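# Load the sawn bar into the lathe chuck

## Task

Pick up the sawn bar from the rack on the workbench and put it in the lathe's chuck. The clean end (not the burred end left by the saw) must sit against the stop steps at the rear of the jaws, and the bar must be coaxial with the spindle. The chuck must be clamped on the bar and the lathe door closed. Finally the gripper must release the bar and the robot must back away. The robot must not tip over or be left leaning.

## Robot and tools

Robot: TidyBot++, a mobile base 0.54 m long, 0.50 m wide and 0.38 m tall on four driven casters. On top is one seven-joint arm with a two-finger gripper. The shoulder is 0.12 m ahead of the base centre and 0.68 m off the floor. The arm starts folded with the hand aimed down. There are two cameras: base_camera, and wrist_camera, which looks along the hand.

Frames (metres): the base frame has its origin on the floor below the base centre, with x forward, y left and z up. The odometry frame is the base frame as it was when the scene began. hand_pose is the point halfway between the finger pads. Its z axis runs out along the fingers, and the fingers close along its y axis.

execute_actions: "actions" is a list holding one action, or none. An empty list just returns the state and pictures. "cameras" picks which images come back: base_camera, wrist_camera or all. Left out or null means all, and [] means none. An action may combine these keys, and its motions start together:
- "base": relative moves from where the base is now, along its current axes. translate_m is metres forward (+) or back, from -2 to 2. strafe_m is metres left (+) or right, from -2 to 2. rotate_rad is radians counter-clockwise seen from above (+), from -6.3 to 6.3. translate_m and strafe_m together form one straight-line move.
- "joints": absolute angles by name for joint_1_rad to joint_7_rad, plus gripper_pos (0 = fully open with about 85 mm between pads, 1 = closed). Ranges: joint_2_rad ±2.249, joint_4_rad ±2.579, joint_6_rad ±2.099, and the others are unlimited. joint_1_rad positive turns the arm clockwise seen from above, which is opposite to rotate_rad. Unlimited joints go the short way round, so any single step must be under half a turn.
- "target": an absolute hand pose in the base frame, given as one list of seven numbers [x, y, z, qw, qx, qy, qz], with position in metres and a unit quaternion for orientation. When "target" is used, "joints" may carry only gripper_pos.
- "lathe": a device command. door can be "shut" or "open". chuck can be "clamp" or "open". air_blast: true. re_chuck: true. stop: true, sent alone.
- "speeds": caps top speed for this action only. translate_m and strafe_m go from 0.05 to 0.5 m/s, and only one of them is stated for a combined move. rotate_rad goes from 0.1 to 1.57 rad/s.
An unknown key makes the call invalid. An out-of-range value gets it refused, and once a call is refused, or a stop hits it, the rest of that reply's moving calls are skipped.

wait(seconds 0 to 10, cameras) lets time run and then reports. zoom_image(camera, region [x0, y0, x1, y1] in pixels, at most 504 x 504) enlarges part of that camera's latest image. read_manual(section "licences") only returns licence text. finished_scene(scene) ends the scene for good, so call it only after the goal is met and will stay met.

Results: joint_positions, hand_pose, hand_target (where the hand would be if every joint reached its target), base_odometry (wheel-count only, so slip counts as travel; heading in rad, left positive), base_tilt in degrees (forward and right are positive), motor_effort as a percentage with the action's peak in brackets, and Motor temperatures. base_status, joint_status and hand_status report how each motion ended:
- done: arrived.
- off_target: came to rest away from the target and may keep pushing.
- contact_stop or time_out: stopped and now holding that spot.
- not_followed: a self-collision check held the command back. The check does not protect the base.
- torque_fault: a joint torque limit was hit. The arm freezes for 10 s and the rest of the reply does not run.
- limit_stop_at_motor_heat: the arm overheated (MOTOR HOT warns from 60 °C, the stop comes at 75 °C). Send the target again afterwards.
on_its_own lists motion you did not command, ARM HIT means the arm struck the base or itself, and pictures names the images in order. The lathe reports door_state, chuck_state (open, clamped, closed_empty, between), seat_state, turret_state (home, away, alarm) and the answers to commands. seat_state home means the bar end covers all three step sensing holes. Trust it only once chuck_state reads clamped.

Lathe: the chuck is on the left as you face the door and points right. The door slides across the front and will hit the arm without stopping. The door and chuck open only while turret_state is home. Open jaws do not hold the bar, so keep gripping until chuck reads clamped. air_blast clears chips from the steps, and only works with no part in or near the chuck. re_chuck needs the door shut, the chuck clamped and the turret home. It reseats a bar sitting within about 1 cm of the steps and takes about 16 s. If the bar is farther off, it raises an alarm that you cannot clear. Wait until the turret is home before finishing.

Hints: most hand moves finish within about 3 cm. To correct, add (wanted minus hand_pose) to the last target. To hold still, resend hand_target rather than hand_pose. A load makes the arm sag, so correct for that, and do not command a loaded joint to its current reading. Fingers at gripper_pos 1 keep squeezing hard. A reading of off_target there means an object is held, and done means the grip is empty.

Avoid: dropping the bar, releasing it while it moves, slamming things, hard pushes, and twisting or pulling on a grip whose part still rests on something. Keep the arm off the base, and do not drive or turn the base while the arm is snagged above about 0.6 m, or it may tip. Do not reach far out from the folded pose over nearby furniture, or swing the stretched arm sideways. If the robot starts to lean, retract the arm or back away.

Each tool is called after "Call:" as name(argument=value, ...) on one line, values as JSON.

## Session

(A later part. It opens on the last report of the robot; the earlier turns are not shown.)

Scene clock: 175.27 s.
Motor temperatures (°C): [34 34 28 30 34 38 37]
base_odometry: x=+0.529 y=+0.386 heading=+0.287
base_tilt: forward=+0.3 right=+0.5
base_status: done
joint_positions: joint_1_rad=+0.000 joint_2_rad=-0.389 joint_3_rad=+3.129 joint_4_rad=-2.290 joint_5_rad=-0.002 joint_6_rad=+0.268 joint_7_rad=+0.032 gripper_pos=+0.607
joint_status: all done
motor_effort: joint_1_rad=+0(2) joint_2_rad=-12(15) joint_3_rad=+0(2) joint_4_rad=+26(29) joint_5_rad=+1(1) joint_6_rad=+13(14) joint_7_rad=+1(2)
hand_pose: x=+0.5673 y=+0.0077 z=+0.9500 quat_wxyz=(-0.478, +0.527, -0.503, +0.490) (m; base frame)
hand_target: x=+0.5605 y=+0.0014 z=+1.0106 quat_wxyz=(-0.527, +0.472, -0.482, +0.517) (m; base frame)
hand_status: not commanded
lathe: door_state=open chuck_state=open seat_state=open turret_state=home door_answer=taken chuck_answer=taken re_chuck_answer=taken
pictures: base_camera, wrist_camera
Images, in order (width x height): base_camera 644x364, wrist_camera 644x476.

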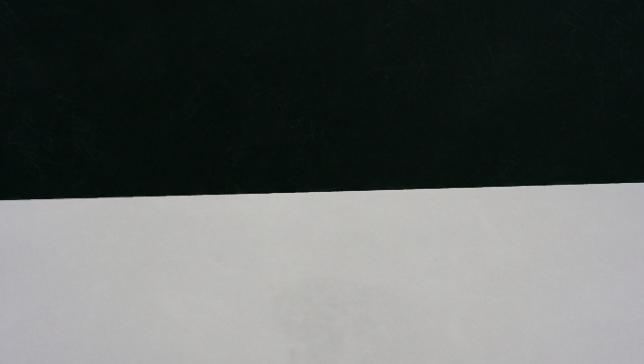

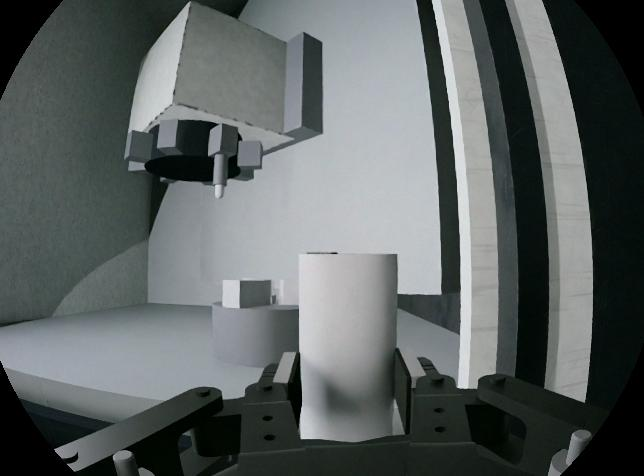

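Call:
execute_actions(actions=[{"base":{"strafe_m":0.11,"translate_m":0.08},"joints":{"joint_2_rad":-0.444,"joint_4_rad":-2.128,"joint_6_rad":0.264,"joint_7_rad":-0.03}}])

Call:
zoom_image(camera="wrist_camera", region=[150, 130, 400, 350])

Scene clock: 198.97 s.
Motor temperatures (°C): [34 34 28 30 34 39 37]
base_odometry: x=+0.575 y=+0.514 heading=+0.287
base_tilt: forward=+0.4 right=+0.4
base_status: done
joint_positions: joint_1_rad=+0.000 joint_2_rad=-0.405 joint_3_rad=+3.129 joint_4_rad=-2.157 joint_5_rad=-0.002 joint_6_rad=+0.266 joint_7_rad=+0.022 gripper_pos=+0.607
joint_status: all done
motor_effort: joint_1_rad=+0(1) joint_2_rad=-11(13) joint_3_rad=+0(3) joint_4_rad=+27(29) joint_5_rad=+1(1) joint_6_rad=+13(14) joint_7_rad=+1(2)
hand_pose: x=+0.5723 y=+0.0081 z=+1.0387 quat_wxyz=(-0.517, +0.487, -0.469, +0.525) (m; base frame)
hand_target: x=+0.5584 y=+0.0014 z=+1.0730 quat_wxyz=(-0.544, +0.454, -0.468, +0.528) (m; base frame)
hand_status: not commanded
lathe: door_state=open chuck_state=open seat_state=open turret_state=home door_answer=taken chuck_answer=taken re_chuck_answer=taken
pictures: base_camera, wrist_camera
Images, in order (width x height): base_camera 644x364, wrist_camera 644x476.

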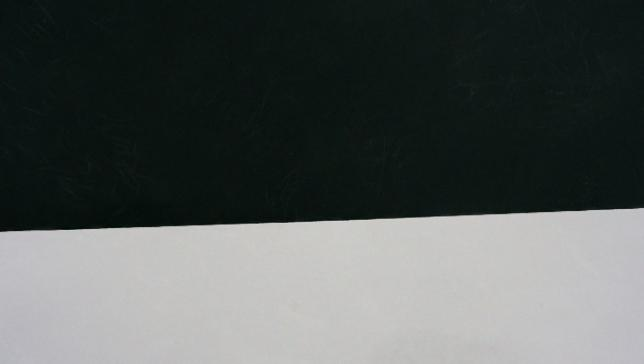

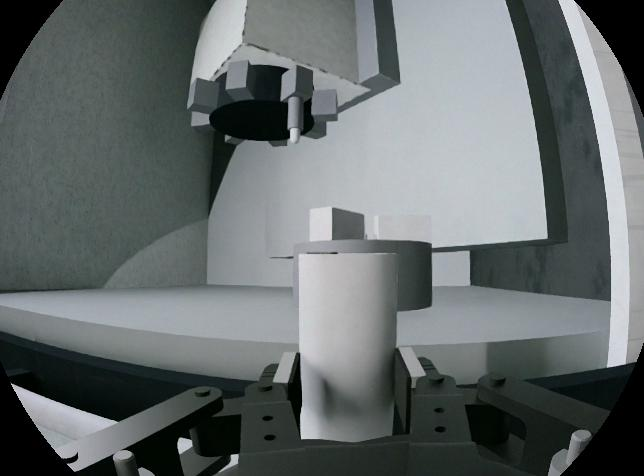

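Scaled by 2.016.

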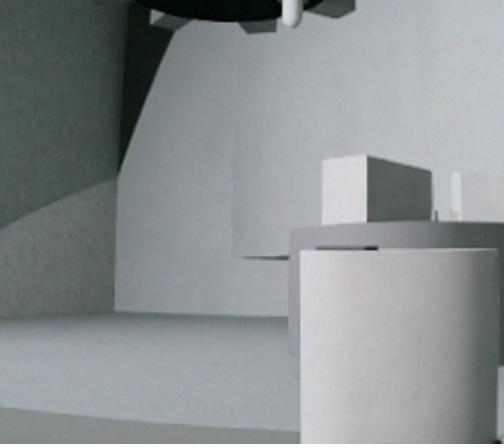

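Call:
execute_actions(actions=[{"joints":{"joint_6_rad":0.165,"joint_7_rad":-0.065}}])

Call:
zoom_image(camera="wrist_camera", region=[250, 190, 450, 340])

Scene clock: 209.80 s.
Motor temperatures (°C): [34 33 28 30 34 39 37]
base_odometry: x=+0.575 y=+0.514 heading=+0.287
base_tilt: forward=+0.4 right=+0.5
base_status: not commanded
joint_positions: joint_1_rad=+0.000 joint_2_rad=-0.409 joint_3_rad=+3.129 joint_4_rad=-2.155 joint_5_rad=-0.002 joint_6_rad=+0.170 joint_7_rad=-0.019 gripper_pos=+0.607
joint_status: all done
motor_effort: joint_1_rad=+0(0) joint_2_rad=-11(14) joint_3_rad=+0(1) joint_4_rad=+27(30) joint_5_rad=+0(1) joint_6_rad=+13(15) joint_7_rad=+1(2)
hand_pose: x=+0.5723 y=+0.0081 z=+1.0117 quat_wxyz=(-0.506, +0.500, -0.502, +0.492) (m; base frame)
hand_target: x=+0.5615 y=+0.0014 z=+1.0424 quat_wxyz=(-0.529, +0.471, -0.502, +0.496) (m; base frame)
hand_status: not commanded
lathe: door_state=open chuck_state=open seat_state=open turret_state=home door_answer=taken chuck_answer=taken re_chuck_answer=taken
pictures: base_camera, wrist_camera
Images, in order (width x height): base_camera 644x364, wrist_camera 644x476.

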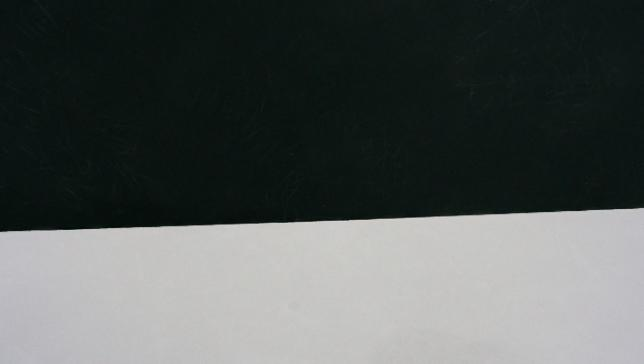

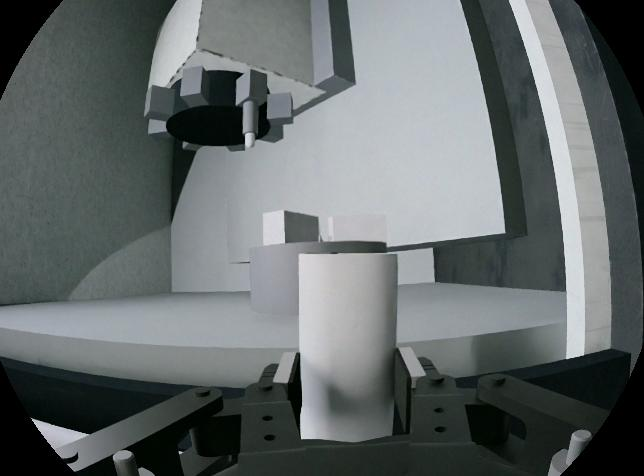

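Scaled by 2.520.

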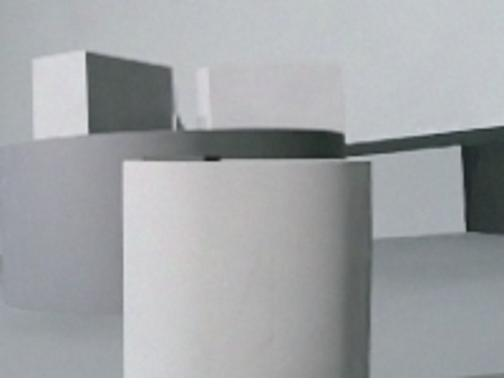

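Call:
zoom_image(camera="wrist_camera", region=[245, 200, 325, 260])

Call:
zoom_image(camera="wrist_camera", region=[315, 200, 395, 260])

Scaled by 6.300.

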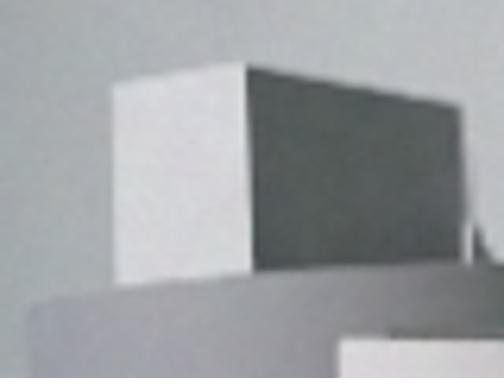

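Scaled by 6.300.

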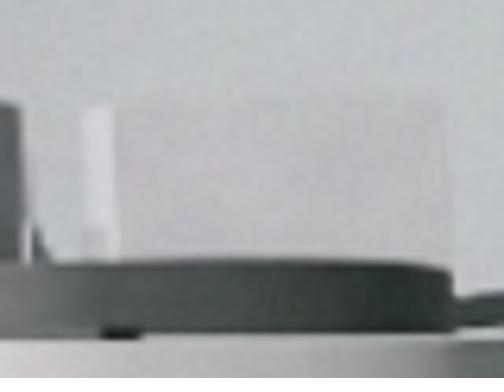

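Call:
execute_actions(actions=[{"base":{"strafe_m":-0.06,"translate_m":0.14},"speeds":{"translate_m":0.2},"joints":{"joint_7_rad":-0.03}}])

Call:
zoom_image(camera="wrist_camera", region=[200, 230, 450, 400])

Scene clock: 264.03 s.
Motor temperatures (°C): [34 33 28 30 34 39 37]
base_odometry: x=+0.726 y=+0.496 heading=+0.287
base_tilt: forward=+0.4 right=+0.5
base_status: done
joint_positions: joint_1_rad=+0.000 joint_2_rad=-0.415 joint_3_rad=+3.129 joint_4_rad=-2.155 joint_5_rad=-0.002 joint_6_rad=+0.170 joint_7_rad=-0.013 gripper_pos=+0.607
joint_status: all done
motor_effort: joint_1_rad=+0(1) joint_2_rad=-11(14) joint_3_rad=+0(2) joint_4_rad=+28(29) joint_5_rad=+0(1) joint_6_rad=+12(13) joint_7_rad=+1(2)
hand_pose: x=+0.5704 y=+0.0081 z=+1.0142 quat_wxyz=(-0.506, +0.500, -0.500, +0.495) (m; base frame)
hand_target: x=+0.5615 y=+0.0014 z=+1.0424 quat_wxyz=(-0.520, +0.480, -0.494, +0.505) (m; base frame)
hand_status: not commanded
lathe: door_state=open chuck_state=open seat_state=open turret_state=home door_answer=taken chuck_answer=taken re_chuck_answer=taken
pictures: base_camera, wrist_camera
Images, in order (width x height): base_camera 644x364, wrist_camera 644x476.

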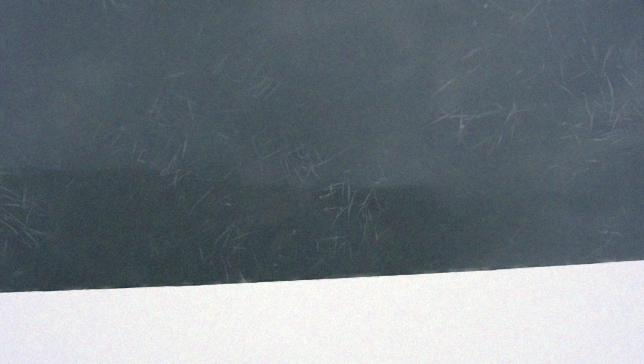

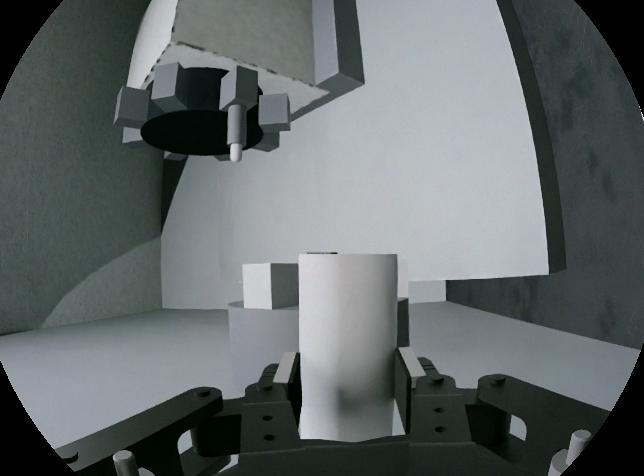

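Scaled by 2.016.

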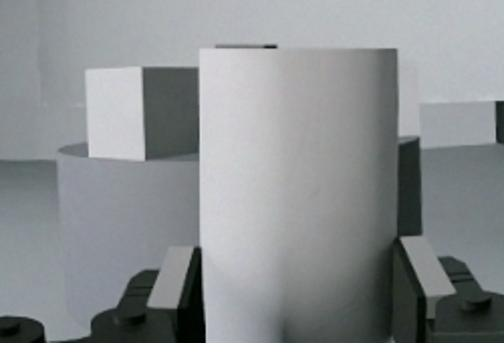

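Call:
zoom_image(camera="wrist_camera", region=[220, 250, 300, 310])

Call:
zoom_image(camera="wrist_camera", region=[360, 250, 440, 350])

Scaled by 6.300.

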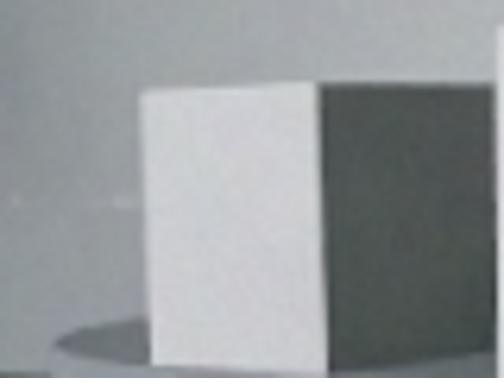

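Scaled by 5.040.

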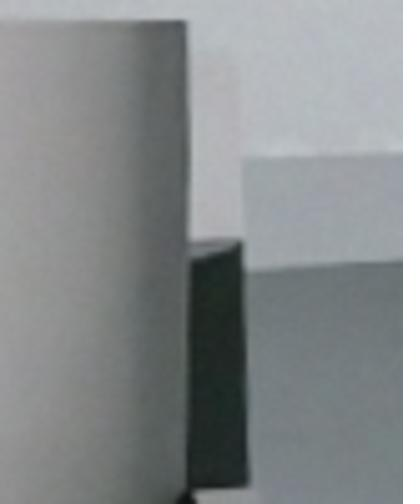

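Call:
execute_actions(actions=[{"base":{"strafe_m":-0.12},"speeds":{"strafe_m":0.2},"joints":{"joint_2_rad":-0.19,"joint_4_rad":-1.918,"joint_6_rad":0.222}}])

Call:
zoom_image(camera="wrist_camera", region=[200, 230, 450, 476])

Scene clock: 296.93 s.
Motor temperatures (°C): [34 33 28 31 34 39 37]
base_odometry: x=+0.760 y=+0.381 heading=+0.287
base_tilt: forward=+0.4 right=+0.5
base_status: done
joint_positions: joint_1_rad=+0.000 joint_2_rad=-0.169 joint_3_rad=+3.130 joint_4_rad=-1.960 joint_5_rad=-0.002 joint_6_rad=+0.170 joint_7_rad=-0.013 gripper_pos=+0.607
joint_status: joint_4_rad off_target (ended at -1.960, target -1.918); the others done
motor_effort: joint_1_rad=+0(2) joint_2_rad=-21(23) joint_3_rad=+0(3) joint_4_rad=+28(29) joint_5_rad=+0(1) joint_6_rad=+13(14) joint_7_rad=+1(1)
hand_pose: x=+0.6659 y=+0.0079 z=+1.0123 quat_wxyz=(-0.493, +0.512, -0.513, +0.481) (m; base frame)
hand_target: x=+0.6607 y=+0.0014 z=+1.0659 quat_wxyz=(-0.524, +0.476, -0.491, +0.508) (m; base frame)
hand_status: not commanded
lathe: door_state=open chuck_state=open seat_state=open turret_state=home door_answer=taken chuck_answer=taken re_chuck_answer=taken
pictures: base_camera, wrist_camera
Images, in order (width x height): base_camera 644x364, wrist_camera 644x476.

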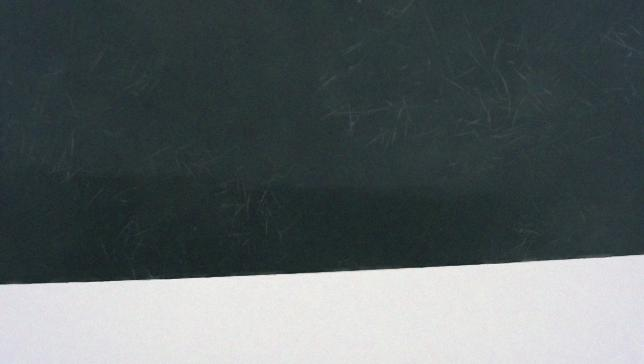

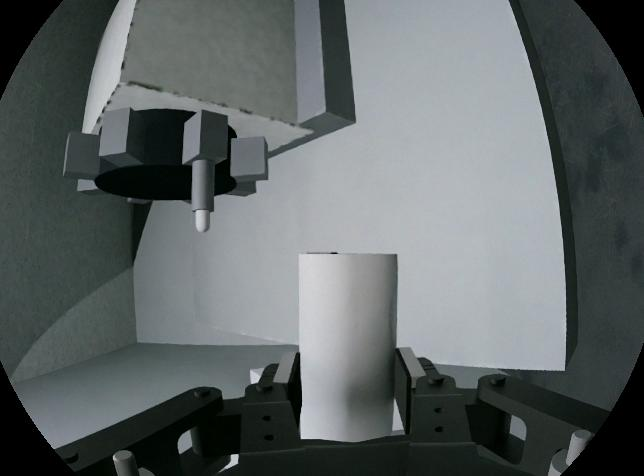

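Scaled by 2.016.

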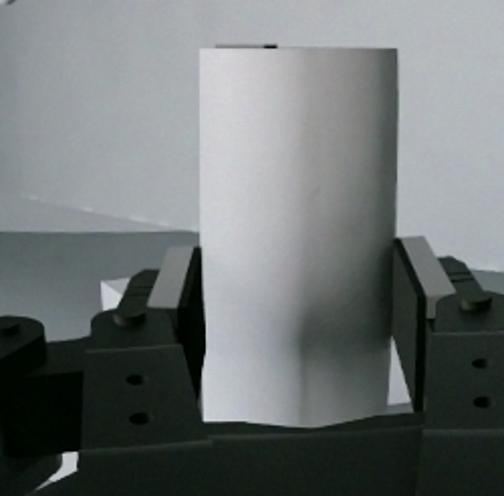

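Call:
zoom_image(camera="wrist_camera", region=[230, 340, 310, 400])

Call:
zoom_image(camera="wrist_camera", region=[370, 350, 450, 440])

Scaled by 6.300.

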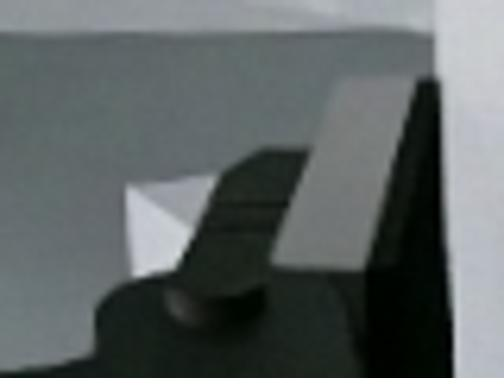

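Scaled by 5.600.

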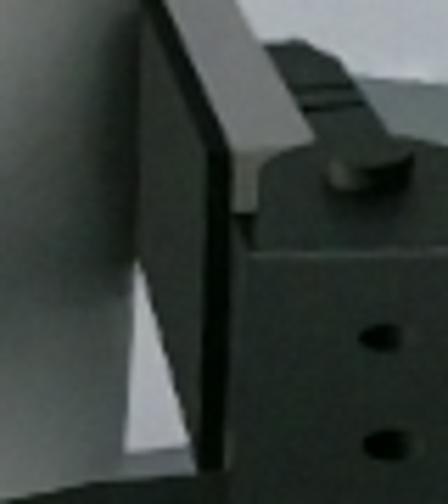

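Call:
execute_actions(actions=[{"base":{"translate_m":-0.5}}], cameras=[])

Call:
execute_actions(actions=[{"base":{"rotate_rad":-3.121},"speeds":{"rotate_rad":1.2},"joints":{"joint_1_rad":0.049,"joint_2_rad":0.17,"joint_3_rad":3.116,"joint_4_rad":-0.84,"joint_5_rad":0.0,"joint_6_rad":-2.04,"joint_7_rad":1.82}}], cameras=[])

Call:
execute_actions(actions=[{"base":{"translate_m":0.753,"strafe_m":0.367}}], cameras=["wrist_camera"])

Scene clock: 330.57 s.
Motor temperatures (°C): [34 33 28 31 34 39 37]
base_odometry: x=+0.281 y=+0.240 heading=+0.287
base_tilt: forward=+0.4 right=+0.5
base_status: done
joint_positions: joint_1_rad=+0.000 joint_2_rad=-0.170 joint_3_rad=+3.130 joint_4_rad=-1.957 joint_5_rad=-0.002 joint_6_rad=+0.170 joint_7_rad=-0.013 gripper_pos=+0.607
joint_status: not commanded
motor_effort: joint_1_rad=+0(1) joint_2_rad=-21(24) joint_3_rad=+0(1) joint_4_rad=+28(28) joint_5_rad=+0(1) joint_6_rad=+13(13) joint_7_rad=+1(1)
hand_pose: x=+0.6657 y=+0.0079 z=+1.0144 quat_wxyz=(-0.494, +0.511, -0.512, +0.482) (m; base frame)
hand_target: x=+0.6607 y=+0.0014 z=+1.0659 quat_wxyz=(-0.524, +0.476, -0.491, +0.508) (m; base frame)
hand_status: not commanded
lathe: door_state=open chuck_state=open seat_state=open turret_state=home door_answer=taken chuck_answer=taken re_chuck_answer=taken
pictures: none
No camera images: "cameras" was empty.

Scene clock: 334.20 s.
Motor temperatures (°C): [34 33 28 31 34 39 37]
base_odometry: x=+0.281 y=+0.240 heading=-2.834
base_tilt: forward=+0.3 right=+0.5
base_status: done
joint_positions: joint_1_rad=+0.049 joint_2_rad=+0.183 joint_3_rad=+3.130 joint_4_rad=-0.871 joint_5_rad=-0.002 joint_6_rad=-1.978 joint_7_rad=+1.768 gripper_pos=+0.607
joint_status: all done
motor_effort: joint_1_rad=+0(3) joint_2_rad=-26(31) joint_3_rad=+0(4) joint_4_rad=+19(30) joint_5_rad=+0(2) joint_6_rad=+1(14) joint_7_rad=+1(2)
hand_pose: x=+0.5028 y=-0.0131 z=+0.9414 quat_wxyz=(+0.004, +0.995, +0.080, +0.055) (m; base frame)
hand_target: x=+0.4845 y=-0.0085 z=+0.9538 quat_wxyz=(+0.004, +0.993, +0.112, +0.046) (m; base frame)
hand_status: not commanded
lathe: door_state=open chuck_state=open seat_state=open turret_state=home door_answer=taken chuck_answer=taken re_chuck_answer=taken
pictures: none
No camera images: "cameras" was empty.

Scene clock: 336.83 s.
Motor temperatures (°C): [34 33 28 31 34 39 37]
base_odometry: x=-0.326 y=-0.339 heading=-2.834
base_tilt: forward=+0.3 right=+0.5
base_status: done
joint_positions: joint_1_rad=+0.049 joint_2_rad=+0.192 joint_3_rad=+3.130 joint_4_rad=-0.869 joint_5_rad=-0.002 joint_6_rad=-1.987 joint_7_rad=+1.769 gripper_pos=+0.607
joint_status: not commanded
motor_effort: joint_1_rad=+0(2) joint_2_rad=-27(30) joint_3_rad=-1(2) joint_4_rad=+18(19) joint_5_rad=+1(2) joint_6_rad=+1(3) joint_7_rad=+1(1)
hand_pose: x=+0.5026 y=-0.0131 z=+0.9383 quat_wxyz=(+0.003, +0.996, +0.080, +0.047) (m; base frame)
hand_target: x=+0.4845 y=-0.0085 z=+0.9538 quat_wxyz=(+0.004, +0.993, +0.112, +0.046) (m; base frame)
hand_status: not commanded
lathe: door_state=open chuck_state=open seat_state=open turret_state=home door_answer=taken chuck_answer=taken re_chuck_answer=taken
pictures: wrist_camera
Images, in order (width x height): wrist_camera 644x476.

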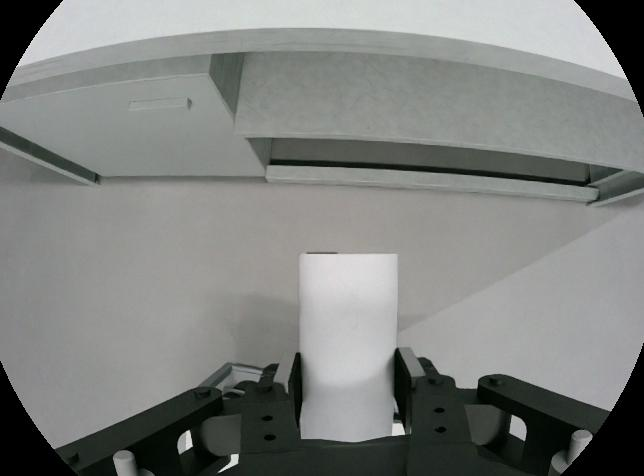

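Call:
execute_actions(actions=[{"base":{"translate_m":0.45},"speeds":{"translate_m":0.3},"joints":{"joint_3_rad":3.10,"joint_7_rad":1.86}}], cameras=["wrist_camera"])

Scene clock: 342.27 s.
Motor temperatures (°C): [34 33 28 31 34 39 37]
base_odometry: x=-0.755 y=-0.475 heading=-2.834
base_tilt: forward=+0.3 right=+0.5
base_status: done
joint_positions: joint_1_rad=+0.049 joint_2_rad=+0.193 joint_3_rad=+3.120 joint_4_rad=-0.868 joint_5_rad=-0.002 joint_6_rad=-1.989 joint_7_rad=+1.815 gripper_pos=+0.607
joint_status: all done
motor_effort: joint_1_rad=+0(2) joint_2_rad=-27(30) joint_3_rad=+0(2) joint_4_rad=+17(19) joint_5_rad=+0(2) joint_6_rad=+1(2) joint_7_rad=+1(2)
hand_pose: x=+0.5023 y=-0.0097 z=+0.9380 quat_wxyz=(+0.003, +0.993, +0.108, +0.046) (m; base frame)
hand_target: x=+0.4843 y=-0.0035 z=+0.9539 quat_wxyz=(+0.003, +0.989, +0.140, +0.046) (m; base frame)
hand_status: not commanded
lathe: door_state=open chuck_state=open seat_state=open turret_state=home door_answer=taken chuck_answer=taken re_chuck_answer=taken
pictures: wrist_camera
Images, in order (width x height): wrist_camera 644x476.

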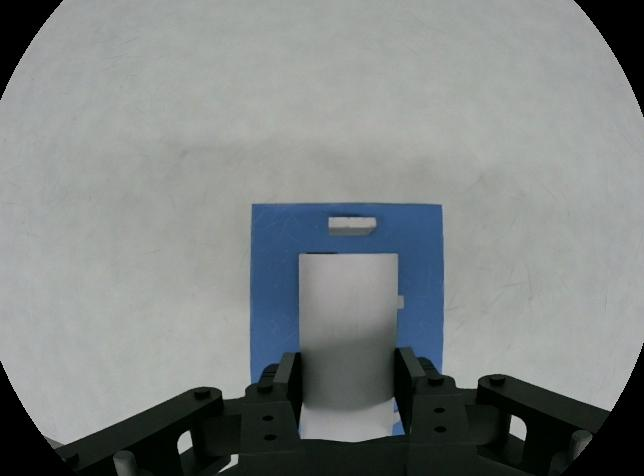

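Call:
execute_actions(actions=[{"base":{"translate_m":0.004,"strafe_m":-0.007},"joints":{"joint_7_rad":1.825}}], cameras=["wrist_camera"])

Scene clock: 348.67 s.
Motor temperatures (°C): [34 34 28 31 34 39 37]
base_odometry: x=-0.761 y=-0.469 heading=-2.833
base_tilt: forward=+0.4 right=+0.5
base_status: done
joint_positions: joint_1_rad=+0.050 joint_2_rad=+0.194 joint_3_rad=+3.119 joint_4_rad=-0.868 joint_5_rad=-0.002 joint_6_rad=-1.989 joint_7_rad=+1.809 gripper_pos=+0.607
joint_status: all done
motor_effort: joint_1_rad=+0(3) joint_2_rad=-27(31) joint_3_rad=-1(2) joint_4_rad=+18(19) joint_5_rad=+0(2) joint_6_rad=+1(2) joint_7_rad=+1(1)
hand_pose: x=+0.5025 y=-0.0096 z=+0.9377 quat_wxyz=(+0.003, +0.993, +0.106, +0.045) (m; base frame)
hand_target: x=+0.4843 y=-0.0035 z=+0.9539 quat_wxyz=(+0.003, +0.991, +0.123, +0.046) (m; base frame)
hand_status: not commanded
lathe: door_state=open chuck_state=open seat_state=open turret_state=home door_answer=taken chuck_answer=taken re_chuck_answer=taken
pictures: wrist_camera
Images, in order (width x height): wrist_camera 644x476.

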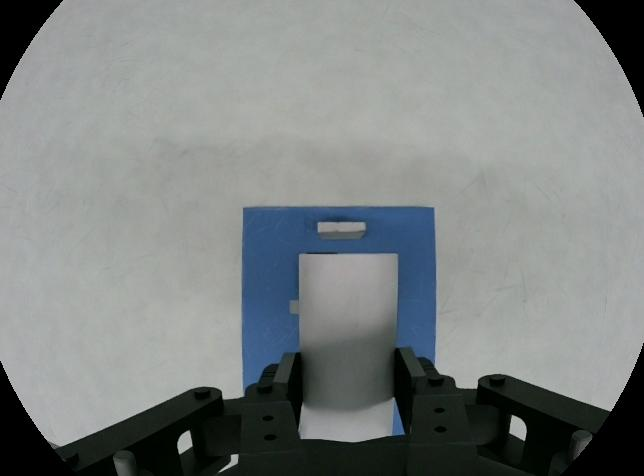

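Call:
execute_actions(actions=[{"base":{"strafe_m":-0.0015,"translate_m":0.002},"joints":{"joint_2_rad":0.17,"joint_4_rad":-1.0,"joint_6_rad":-1.93,"joint_7_rad":1.80}}], cameras=["wrist_camera"])

Call:
execute_actions(actions=[{"joints":{"joint_2_rad":0.167,"joint_4_rad":-1.05,"joint_6_rad":-1.90,"joint_7_rad":1.80}}], cameras=["wrist_camera"])

Scene clock: 355.33 s.
Motor temperatures (°C): [34 34 28 31 34 39 37]
base_odometry: x=-0.764 y=-0.469 heading=-2.833
base_tilt: forward=+0.4 right=+0.5
base_status: done
joint_positions: joint_1_rad=+0.050 joint_2_rad=+0.194 joint_3_rad=+3.118 joint_4_rad=-0.986 joint_5_rad=-0.002 joint_6_rad=-1.980 joint_7_rad=+1.809 gripper_pos=+0.607
joint_status: all done
motor_effort: joint_1_rad=+0(3) joint_2_rad=-27(30) joint_3_rad=+0(2) joint_4_rad=+18(20) joint_5_rad=+0(2) joint_6_rad=+0(3) joint_7_rad=+1(2)
hand_pose: x=+0.4846 y=-0.0088 z=+0.9033 quat_wxyz=(-0.004, +0.994, +0.106, -0.009) (m; base frame)
hand_target: x=+0.4920 y=-0.0032 z=+0.9083 quat_wxyz=(-0.001, +0.994, +0.110, +0.021) (m; base frame)
hand_status: not commanded
lathe: door_state=open chuck_state=open seat_state=open turret_state=home door_answer=taken chuck_answer=taken re_chuck_answer=taken
pictures: wrist_camera
Images, in order (width x height): wrist_camera 644x476.

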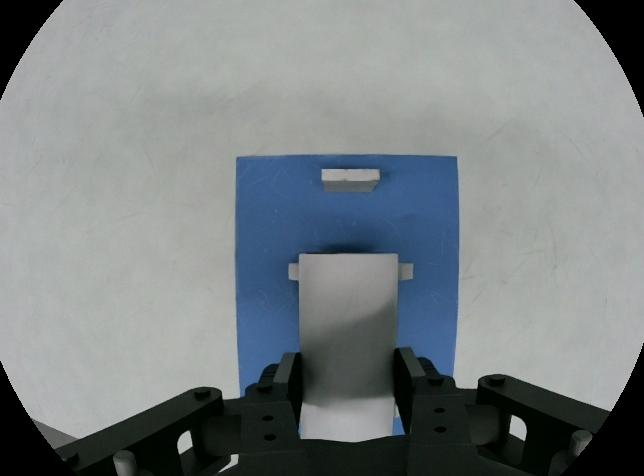

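Scene clock: 356.07 s.
Motor temperatures (°C): [34 34 28 31 34 39 37]
base_odometry: x=-0.764 y=-0.469 heading=-2.833
base_tilt: forward=+0.3 right=+0.5
base_status: not commanded
joint_positions: joint_1_rad=+0.050 joint_2_rad=+0.194 joint_3_rad=+3.118 joint_4_rad=-1.037 joint_5_rad=-0.002 joint_6_rad=-1.959 joint_7_rad=+1.809 gripper_pos=+0.607
joint_status: all done
motor_effort: joint_1_rad=+0(0) joint_2_rad=-27(28) joint_3_rad=+0(1) joint_4_rad=+19(20) joint_5_rad=+0(1) joint_6_rad=+0(2) joint_7_rad=+1(2)
hand_pose: x=+0.4809 y=-0.0087 z=+0.8887 quat_wxyz=(-0.006, +0.994, +0.106, -0.023) (m; base frame)
hand_target: x=+0.4910 y=-0.0031 z=+0.8946 quat_wxyz=(-0.002, +0.994, +0.110, +0.013) (m; base frame)
hand_status: not commanded
lathe: door_state=open chuck_state=open seat_state=open turret_state=home door_answer=taken chuck_answer=taken re_chuck_answer=taken
pictures: wrist_camera
Images, in order (width x height): wrist_camera 644x476.

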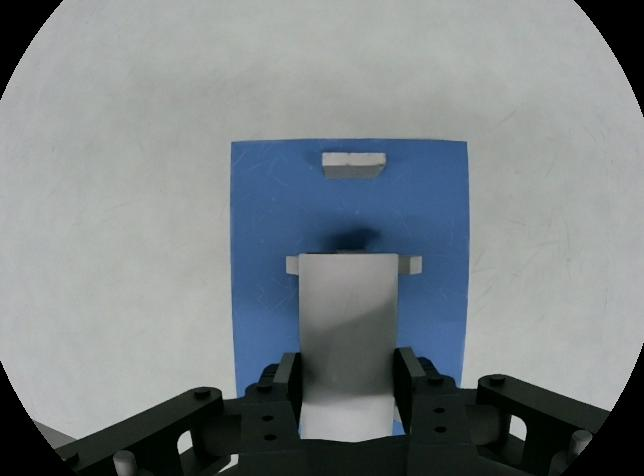

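Call:
execute_actions(actions=[{"joints":{"joint_2_rad":0.167,"joint_4_rad":-1.06,"joint_6_rad":-1.82,"joint_7_rad":1.79}}], cameras=["wrist_camera"])

Scene clock: 359.90 s.
Motor temperatures (°C): [34 34 28 31 34 39 37]
base_odometry: x=-0.764 y=-0.469 heading=-2.833
base_tilt: forward=+0.3 right=+0.5
base_status: not commanded
joint_positions: joint_1_rad=+0.050 joint_2_rad=+0.193 joint_3_rad=+3.118 joint_4_rad=-1.046 joint_5_rad=-0.002 joint_6_rad=-1.869 joint_7_rad=+1.809 gripper_pos=+0.607
joint_status: all done
motor_effort: joint_1_rad=+0(0) joint_2_rad=-28(30) joint_3_rad=+0(1) joint_4_rad=+19(19) joint_5_rad=+1(1) joint_6_rad=+1(2) joint_7_rad=+1(2)
hand_pose: x=+0.5069 y=-0.0093 z=+0.8860 quat_wxyz=(-0.001, +0.994, +0.106, +0.017) (m; base frame)
hand_target: x=+0.5138 y=-0.0032 z=+0.8929 quat_wxyz=(+0.002, +0.993, +0.105, +0.047) (m; base frame)
hand_status: not commanded
lathe: door_state=open chuck_state=open seat_state=open turret_state=home door_answer=taken chuck_answer=taken re_chuck_answer=taken
pictures: wrist_camera
Images, in order (width x height): wrist_camera 644x476.

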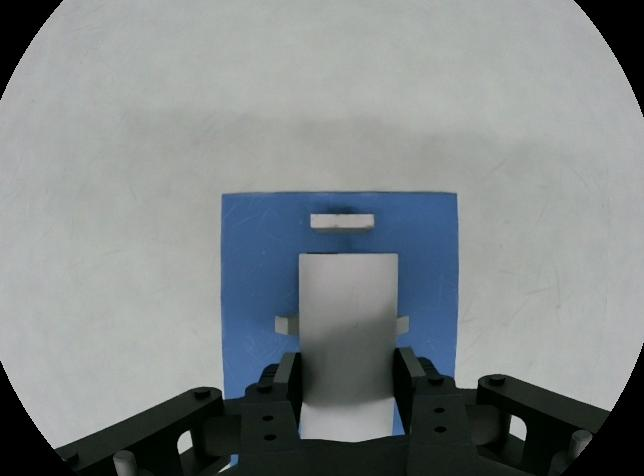

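Call:
execute_actions(actions=[{"base":{"strafe_m":0.002},"joints":{"joint_2_rad":0.163,"joint_4_rad":-1.085,"joint_6_rad":-1.80,"joint_7_rad":1.76}}], cameras=["wrist_camera"])

Call:
execute_actions(actions=[{"joints":{"joint_2_rad":0.163,"joint_4_rad":-1.115,"joint_6_rad":-1.785}}], cameras=["wrist_camera"])

Scene clock: 366.17 s.
Motor temperatures (°C): [34 34 28 31 34 38 37]
base_odometry: x=-0.763 y=-0.471 heading=-2.833
base_tilt: forward=+0.4 right=+0.5
base_status: done
joint_positions: joint_1_rad=+0.049 joint_2_rad=+0.193 joint_3_rad=+3.117 joint_4_rad=-1.072 joint_5_rad=-0.002 joint_6_rad=-1.857 joint_7_rad=+1.795 gripper_pos=+0.607
joint_status: all done
motor_effort: joint_1_rad=+0(4) joint_2_rad=-28(29) joint_3_rad=+0(3) joint_4_rad=+20(20) joint_5_rad=+0(2) joint_6_rad=+1(1) joint_7_rad=+1(1)
hand_pose: x=+0.5052 y=-0.0086 z=+0.8784 quat_wxyz=(-0.002, +0.995, +0.100, +0.010) (m; base frame)
hand_target: x=+0.5140 y=-0.0032 z=+0.8869 quat_wxyz=(+0.001, +0.995, +0.090, +0.047) (m; base frame)
hand_status: not commanded
lathe: door_state=open chuck_state=open seat_state=open turret_state=home door_answer=taken chuck_answer=taken re_chuck_answer=taken
pictures: wrist_camera
Images, in order (width x height): wrist_camera 644x476.

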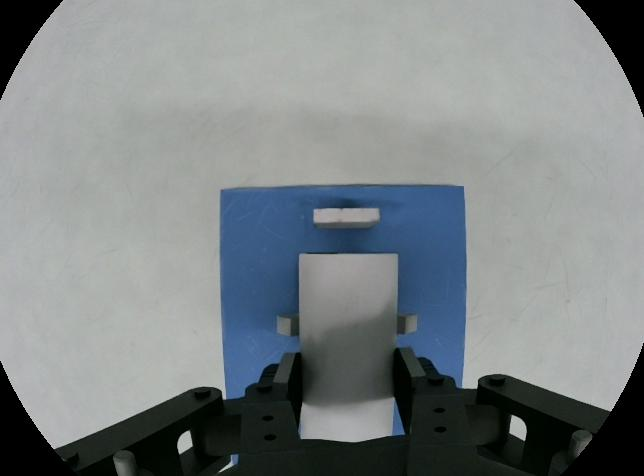

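Scene clock: 366.80 s.
Motor temperatures (°C): [34 34 28 31 34 38 37]
base_odometry: x=-0.763 y=-0.471 heading=-2.833
base_tilt: forward=+0.3 right=+0.4
base_status: not commanded
joint_positions: joint_1_rad=+0.051 joint_2_rad=+0.188 joint_3_rad=+3.117 joint_4_rad=-1.091 joint_5_rad=-0.002 joint_6_rad=-1.844 joint_7_rad=+1.795 gripper_pos=+0.607
joint_status: all done
motor_effort: joint_1_rad=-1(2) joint_2_rad=-26(28) joint_3_rad=+0(2) joint_4_rad=+17(19) joint_5_rad=+0(3) joint_6_rad=+1(2) joint_7_rad=+0(1)
hand_pose: x=+0.5041 y=-0.0092 z=+0.8746 quat_wxyz=(-0.002, +0.995, +0.099, +0.010) (m; base frame)
hand_target: x=+0.5122 y=-0.0031 z=+0.8775 quat_wxyz=(+0.001, +0.995, +0.090, +0.039) (m; base frame)
hand_status: not commanded
lathe: door_state=open chuck_state=open seat_state=open turret_state=home door_answer=taken chuck_answer=taken re_chuck_answer=taken
pictures: wrist_camera
Images, in order (width x height): wrist_camera 644x476.

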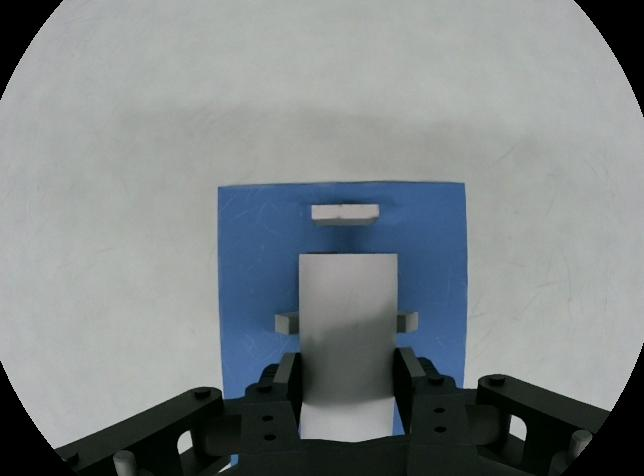

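Call:
execute_actions(actions=[{"joints":{"gripper_pos":0.5}}], cameras=[])

Call:
execute_actions(actions=[{"joints":{"gripper_pos":0.0}}], cameras=["wrist_camera"])

Call:
execute_actions(actions=[{"joints":{"joint_2_rad":0.17,"joint_4_rad":-0.84,"joint_6_rad":-2.08}}], cameras=["wrist_camera"])

Call:
execute_actions(actions=[{"joints":{"joint_7_rad":-1.33}}], cameras=["wrist_camera"])

Scene clock: 375.27 s.
Motor temperatures (°C): [34 34 28 31 34 38 37]
base_odometry: x=-0.763 y=-0.471 heading=-2.833
base_tilt: forward=+0.3 right=+0.5
base_status: not commanded
joint_positions: joint_1_rad=+0.050 joint_2_rad=+0.185 joint_3_rad=+3.117 joint_4_rad=-1.092 joint_5_rad=-0.002 joint_6_rad=-1.844 joint_7_rad=+1.795 gripper_pos=+0.500
joint_status: all done
motor_effort: joint_1_rad=+0(1) joint_2_rad=-24(27) joint_3_rad=+0(1) joint_4_rad=+17(19) joint_5_rad=+0(2) joint_6_rad=+0(1) joint_7_rad=+1(1)
hand_pose: x=+0.5034 y=-0.0091 z=+0.8754 quat_wxyz=(-0.002, +0.995, +0.099, +0.011) (m; base frame)
hand_target: x=+0.5122 y=-0.0031 z=+0.8775 quat_wxyz=(+0.001, +0.995, +0.090, +0.039) (m; base frame)
hand_status: not commanded
lathe: door_state=open chuck_state=open seat_state=open turret_state=home door_answer=taken chuck_answer=taken re_chuck_answer=taken
pictures: none
No camera images: "cameras" was empty.

Scene clock: 376.10 s.
Motor temperatures (°C): [34 34 28 31 34 38 37]
base_odometry: x=-0.763 y=-0.471 heading=-2.833
base_tilt: forward=+0.3 right=+0.5
base_status: not commanded
joint_positions: joint_1_rad=+0.050 joint_2_rad=+0.185 joint_3_rad=+3.117 joint_4_rad=-1.092 joint_5_rad=-0.002 joint_6_rad=-1.844 joint_7_rad=+1.795 gripper_pos=+0.000
joint_status: all done
motor_effort: joint_1_rad=+0(0) joint_2_rad=-24(24) joint_3_rad=+0(1) joint_4_rad=+17(18) joint_5_rad=+1(1) joint_6_rad=+1(1) joint_7_rad=+1(1)
hand_pose: x=+0.5034 y=-0.0091 z=+0.8754 quat_wxyz=(-0.002, +0.995, +0.099, +0.011) (m; base frame)
hand_target: x=+0.5122 y=-0.0031 z=+0.8775 quat_wxyz=(+0.001, +0.995, +0.090, +0.039) (m; base frame)
hand_status: not commanded
lathe: door_state=open chuck_state=open seat_state=open turret_state=home door_answer=taken chuck_answer=taken re_chuck_answer=taken
pictures: wrist_camera
Images, in order (width x height): wrist_camera 644x476.

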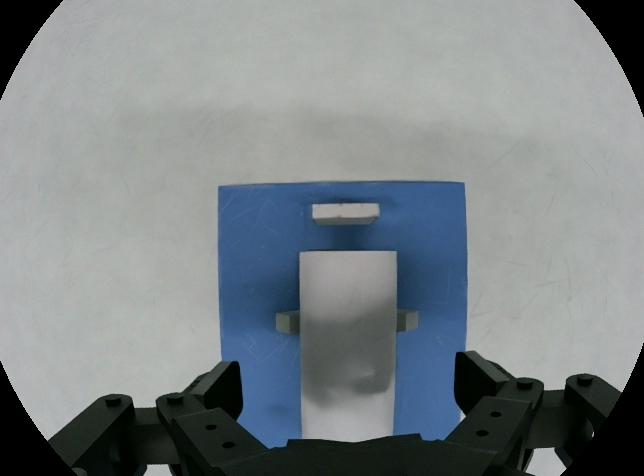

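Scene clock: 377.43 s.
Motor temperatures (°C): [34 34 28 31 34 38 37]
base_odometry: x=-0.763 y=-0.471 heading=-2.833
base_tilt: forward=+0.4 right=+0.4
base_status: not commanded
joint_positions: joint_1_rad=+0.050 joint_2_rad=+0.183 joint_3_rad=+3.117 joint_4_rad=-0.857 joint_5_rad=-0.002 joint_6_rad=-2.015 joint_7_rad=+1.795 gripper_pos=+0.000
joint_status: all done
motor_effort: joint_1_rad=+0(0) joint_2_rad=-23(26) joint_3_rad=-1(1) joint_4_rad=+15(19) joint_5_rad=+0(2) joint_6_rad=+1(2) joint_7_rad=+1(1)
hand_pose: x=+0.4931 y=-0.0092 z=+0.9446 quat_wxyz=(+0.002, +0.994, +0.099, +0.043) (m; base frame)
hand_target: x=+0.4719 y=-0.0034 z=+0.9530 quat_wxyz=(-0.001, +0.996, +0.090, +0.026) (m; base frame)
hand_status: not commanded
lathe: door_state=open chuck_state=open seat_state=open turret_state=home door_answer=taken chuck_answer=taken re_chuck_answer=taken
pictures: wrist_camera
Images, in order (width x height): wrist_camera 644x476.

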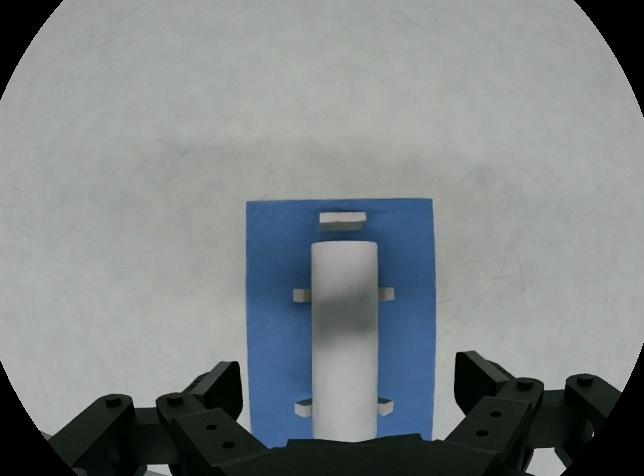

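Scene clock: 380.80 s.
Motor temperatures (°C): [34 34 28 31 34 38 37]
base_odometry: x=-0.763 y=-0.471 heading=-2.833
base_tilt: forward=+0.4 right=+0.5
base_status: not commanded
joint_positions: joint_1_rad=+0.050 joint_2_rad=+0.183 joint_3_rad=+3.117 joint_4_rad=-0.857 joint_5_rad=-0.002 joint_6_rad=-2.016 joint_7_rad=-1.280 gripper_pos=+0.000
joint_status: all done
motor_effort: joint_1_rad=+0(0) joint_2_rad=-23(23) joint_3_rad=+0(1) joint_4_rad=+15(16) joint_5_rad=+0(2) joint_6_rad=+1(1) joint_7_rad=+1(2)
hand_pose: x=+0.4927 y=-0.0091 z=+0.9446 quat_wxyz=(-0.043, +0.132, -0.990, +0.004) (m; base frame)
hand_target: x=+0.4719 y=-0.0034 z=+0.9530 quat_wxyz=(-0.026, +0.116, -0.993, +0.000) (m; base frame)
hand_status: not commanded
lathe: door_state=open chuck_state=open seat_state=open turret_state=home door_answer=taken chuck_answer=taken re_chuck_answer=taken
pictures: wrist_camera
Images, in order (width x height): wrist_camera 644x476.

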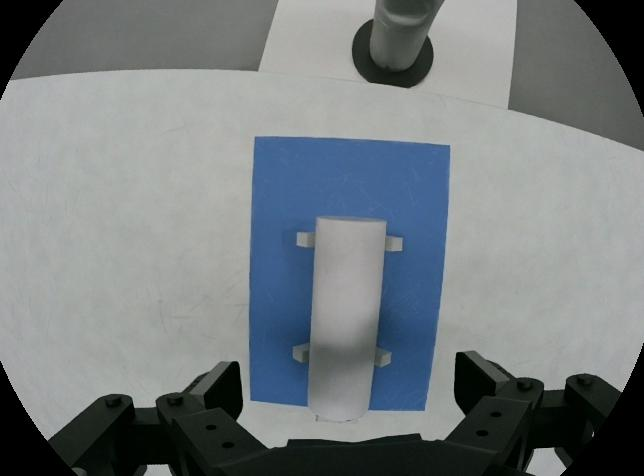

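Call:
execute_actions(actions=[{"joints":{"joint_2_rad":0.178,"joint_4_rad":-1.0,"joint_6_rad":-1.93,"joint_7_rad":-1.40}}], cameras=["wrist_camera"])

Call:
execute_actions(actions=[{"joints":{"joint_2_rad":0.172,"joint_4_rad":-1.112,"joint_6_rad":-1.81}}], cameras=["wrist_camera"])

Scene clock: 390.13 s.
Motor temperatures (°C): [34 34 28 30 34 38 37]
base_odometry: x=-0.763 y=-0.471 heading=-2.833
base_tilt: forward=+0.3 right=+0.5
base_status: not commanded
joint_positions: joint_1_rad=+0.050 joint_2_rad=+0.183 joint_3_rad=+3.117 joint_4_rad=-0.974 joint_5_rad=-0.002 joint_6_rad=-1.983 joint_7_rad=-1.348 gripper_pos=+0.000
joint_status: all done
motor_effort: joint_1_rad=+0(1) joint_2_rad=-23(25) joint_3_rad=+0(1) joint_4_rad=+15(17) joint_5_rad=+1(1) joint_6_rad=+0(2) joint_7_rad=+1(2)
hand_pose: x=+0.4834 y=-0.0087 z=+0.9107 quat_wxyz=(-0.001, +0.099, -0.995, -0.003) (m; base frame)
hand_target: x=+0.4938 y=-0.0033 z=+0.9053 quat_wxyz=(-0.017, +0.081, -0.997, -0.002) (m; base frame)
hand_status: not commanded
lathe: door_state=open chuck_state=open seat_state=open turret_state=home door_answer=taken chuck_answer=taken re_chuck_answer=taken
pictures: wrist_camera
Images, in order (width x height): wrist_camera 644x476.

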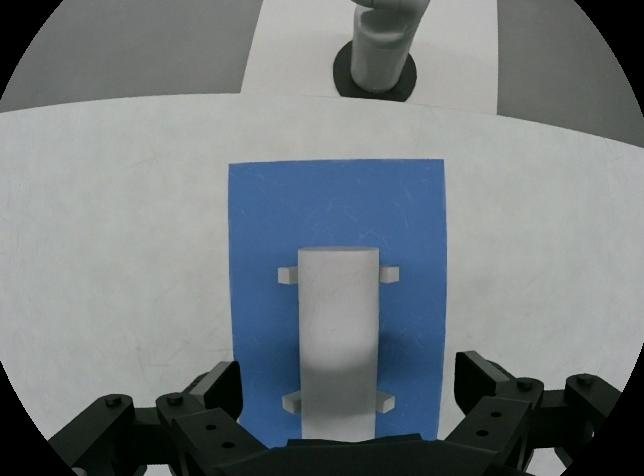

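Scene clock: 391.10 s.
Motor temperatures (°C): [34 34 28 30 34 38 37]
base_odometry: x=-0.763 y=-0.471 heading=-2.833
base_tilt: forward=+0.4 right=+0.5
base_status: not commanded
joint_positions: joint_1_rad=+0.050 joint_2_rad=+0.183 joint_3_rad=+3.117 joint_4_rad=-1.086 joint_5_rad=-0.002 joint_6_rad=-1.876 joint_7_rad=-1.349 gripper_pos=+0.000
joint_status: all done
motor_effort: joint_1_rad=+0(0) joint_2_rad=-24(26) joint_3_rad=+0(1) joint_4_rad=+17(18) joint_5_rad=+0(1) joint_6_rad=+0(1) joint_7_rad=+1(1)
hand_pose: x=+0.4943 y=-0.0089 z=+0.8779 quat_wxyz=(+0.001, +0.098, -0.995, -0.003) (m; base frame)
hand_target: x=+0.5068 y=-0.0031 z=+0.8745 quat_wxyz=(-0.024, +0.081, -0.996, -0.001) (m; base frame)
hand_status: not commanded
lathe: door_state=open chuck_state=open seat_state=open turret_state=home door_answer=taken chuck_answer=taken re_chuck_answer=taken
pictures: wrist_camera
Images, in order (width x height): wrist_camera 644x476.

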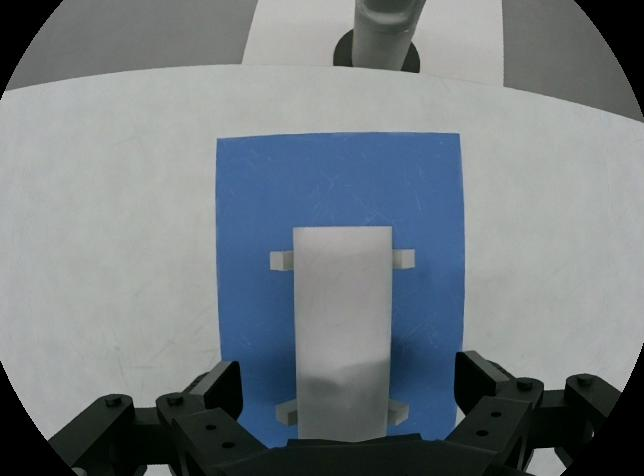

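Call:
execute_actions(actions=[{"base":{"translate_m":-0.007,"strafe_m":-0.002},"joints":{"joint_2_rad":0.172,"joint_4_rad":-1.13,"joint_6_rad":-1.81}}], cameras=["wrist_camera"])

Call:
zoom_image(camera="wrist_camera", region=[240, 220, 480, 460])

Scene clock: 431.23 s.
Motor temperatures (°C): [34 34 28 30 34 38 37]
base_odometry: x=-0.757 y=-0.467 heading=-2.833
base_tilt: forward=+0.4 right=+0.4
base_status: done
joint_positions: joint_1_rad=+0.050 joint_2_rad=+0.180 joint_3_rad=+3.117 joint_4_rad=-1.105 joint_5_rad=-0.002 joint_6_rad=-1.870 joint_7_rad=-1.349 gripper_pos=+0.000
joint_status: all done
motor_effort: joint_1_rad=+0(2) joint_2_rad=-24(28) joint_3_rad=+0(1) joint_4_rad=+16(18) joint_5_rad=+1(1) joint_6_rad=+0(1) joint_7_rad=+1(1)
hand_pose: x=+0.4914 y=-0.0087 z=+0.8731 quat_wxyz=(+0.007, +0.098, -0.995, -0.004) (m; base frame)
hand_target: x=+0.5028 y=-0.0030 z=+0.8688 quat_wxyz=(-0.015, +0.081, -0.997, -0.002) (m; base frame)
hand_status: not commanded
lathe: door_state=open chuck_state=open seat_state=open turret_state=home door_answer=taken chuck_answer=taken re_chuck_answer=taken
pictures: wrist_camera
Images, in order (width x height): wrist_camera 644x476.

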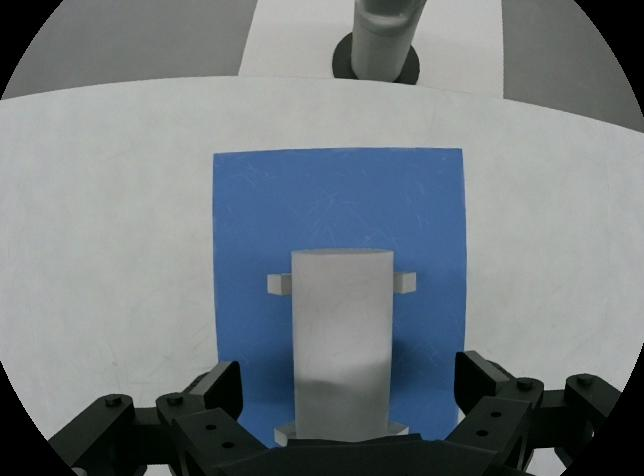

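Scaled by 2.100.

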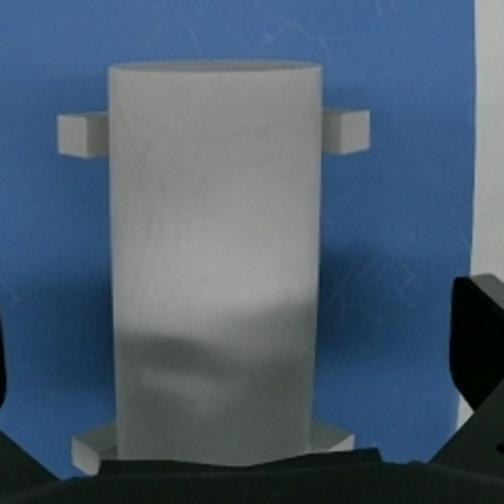

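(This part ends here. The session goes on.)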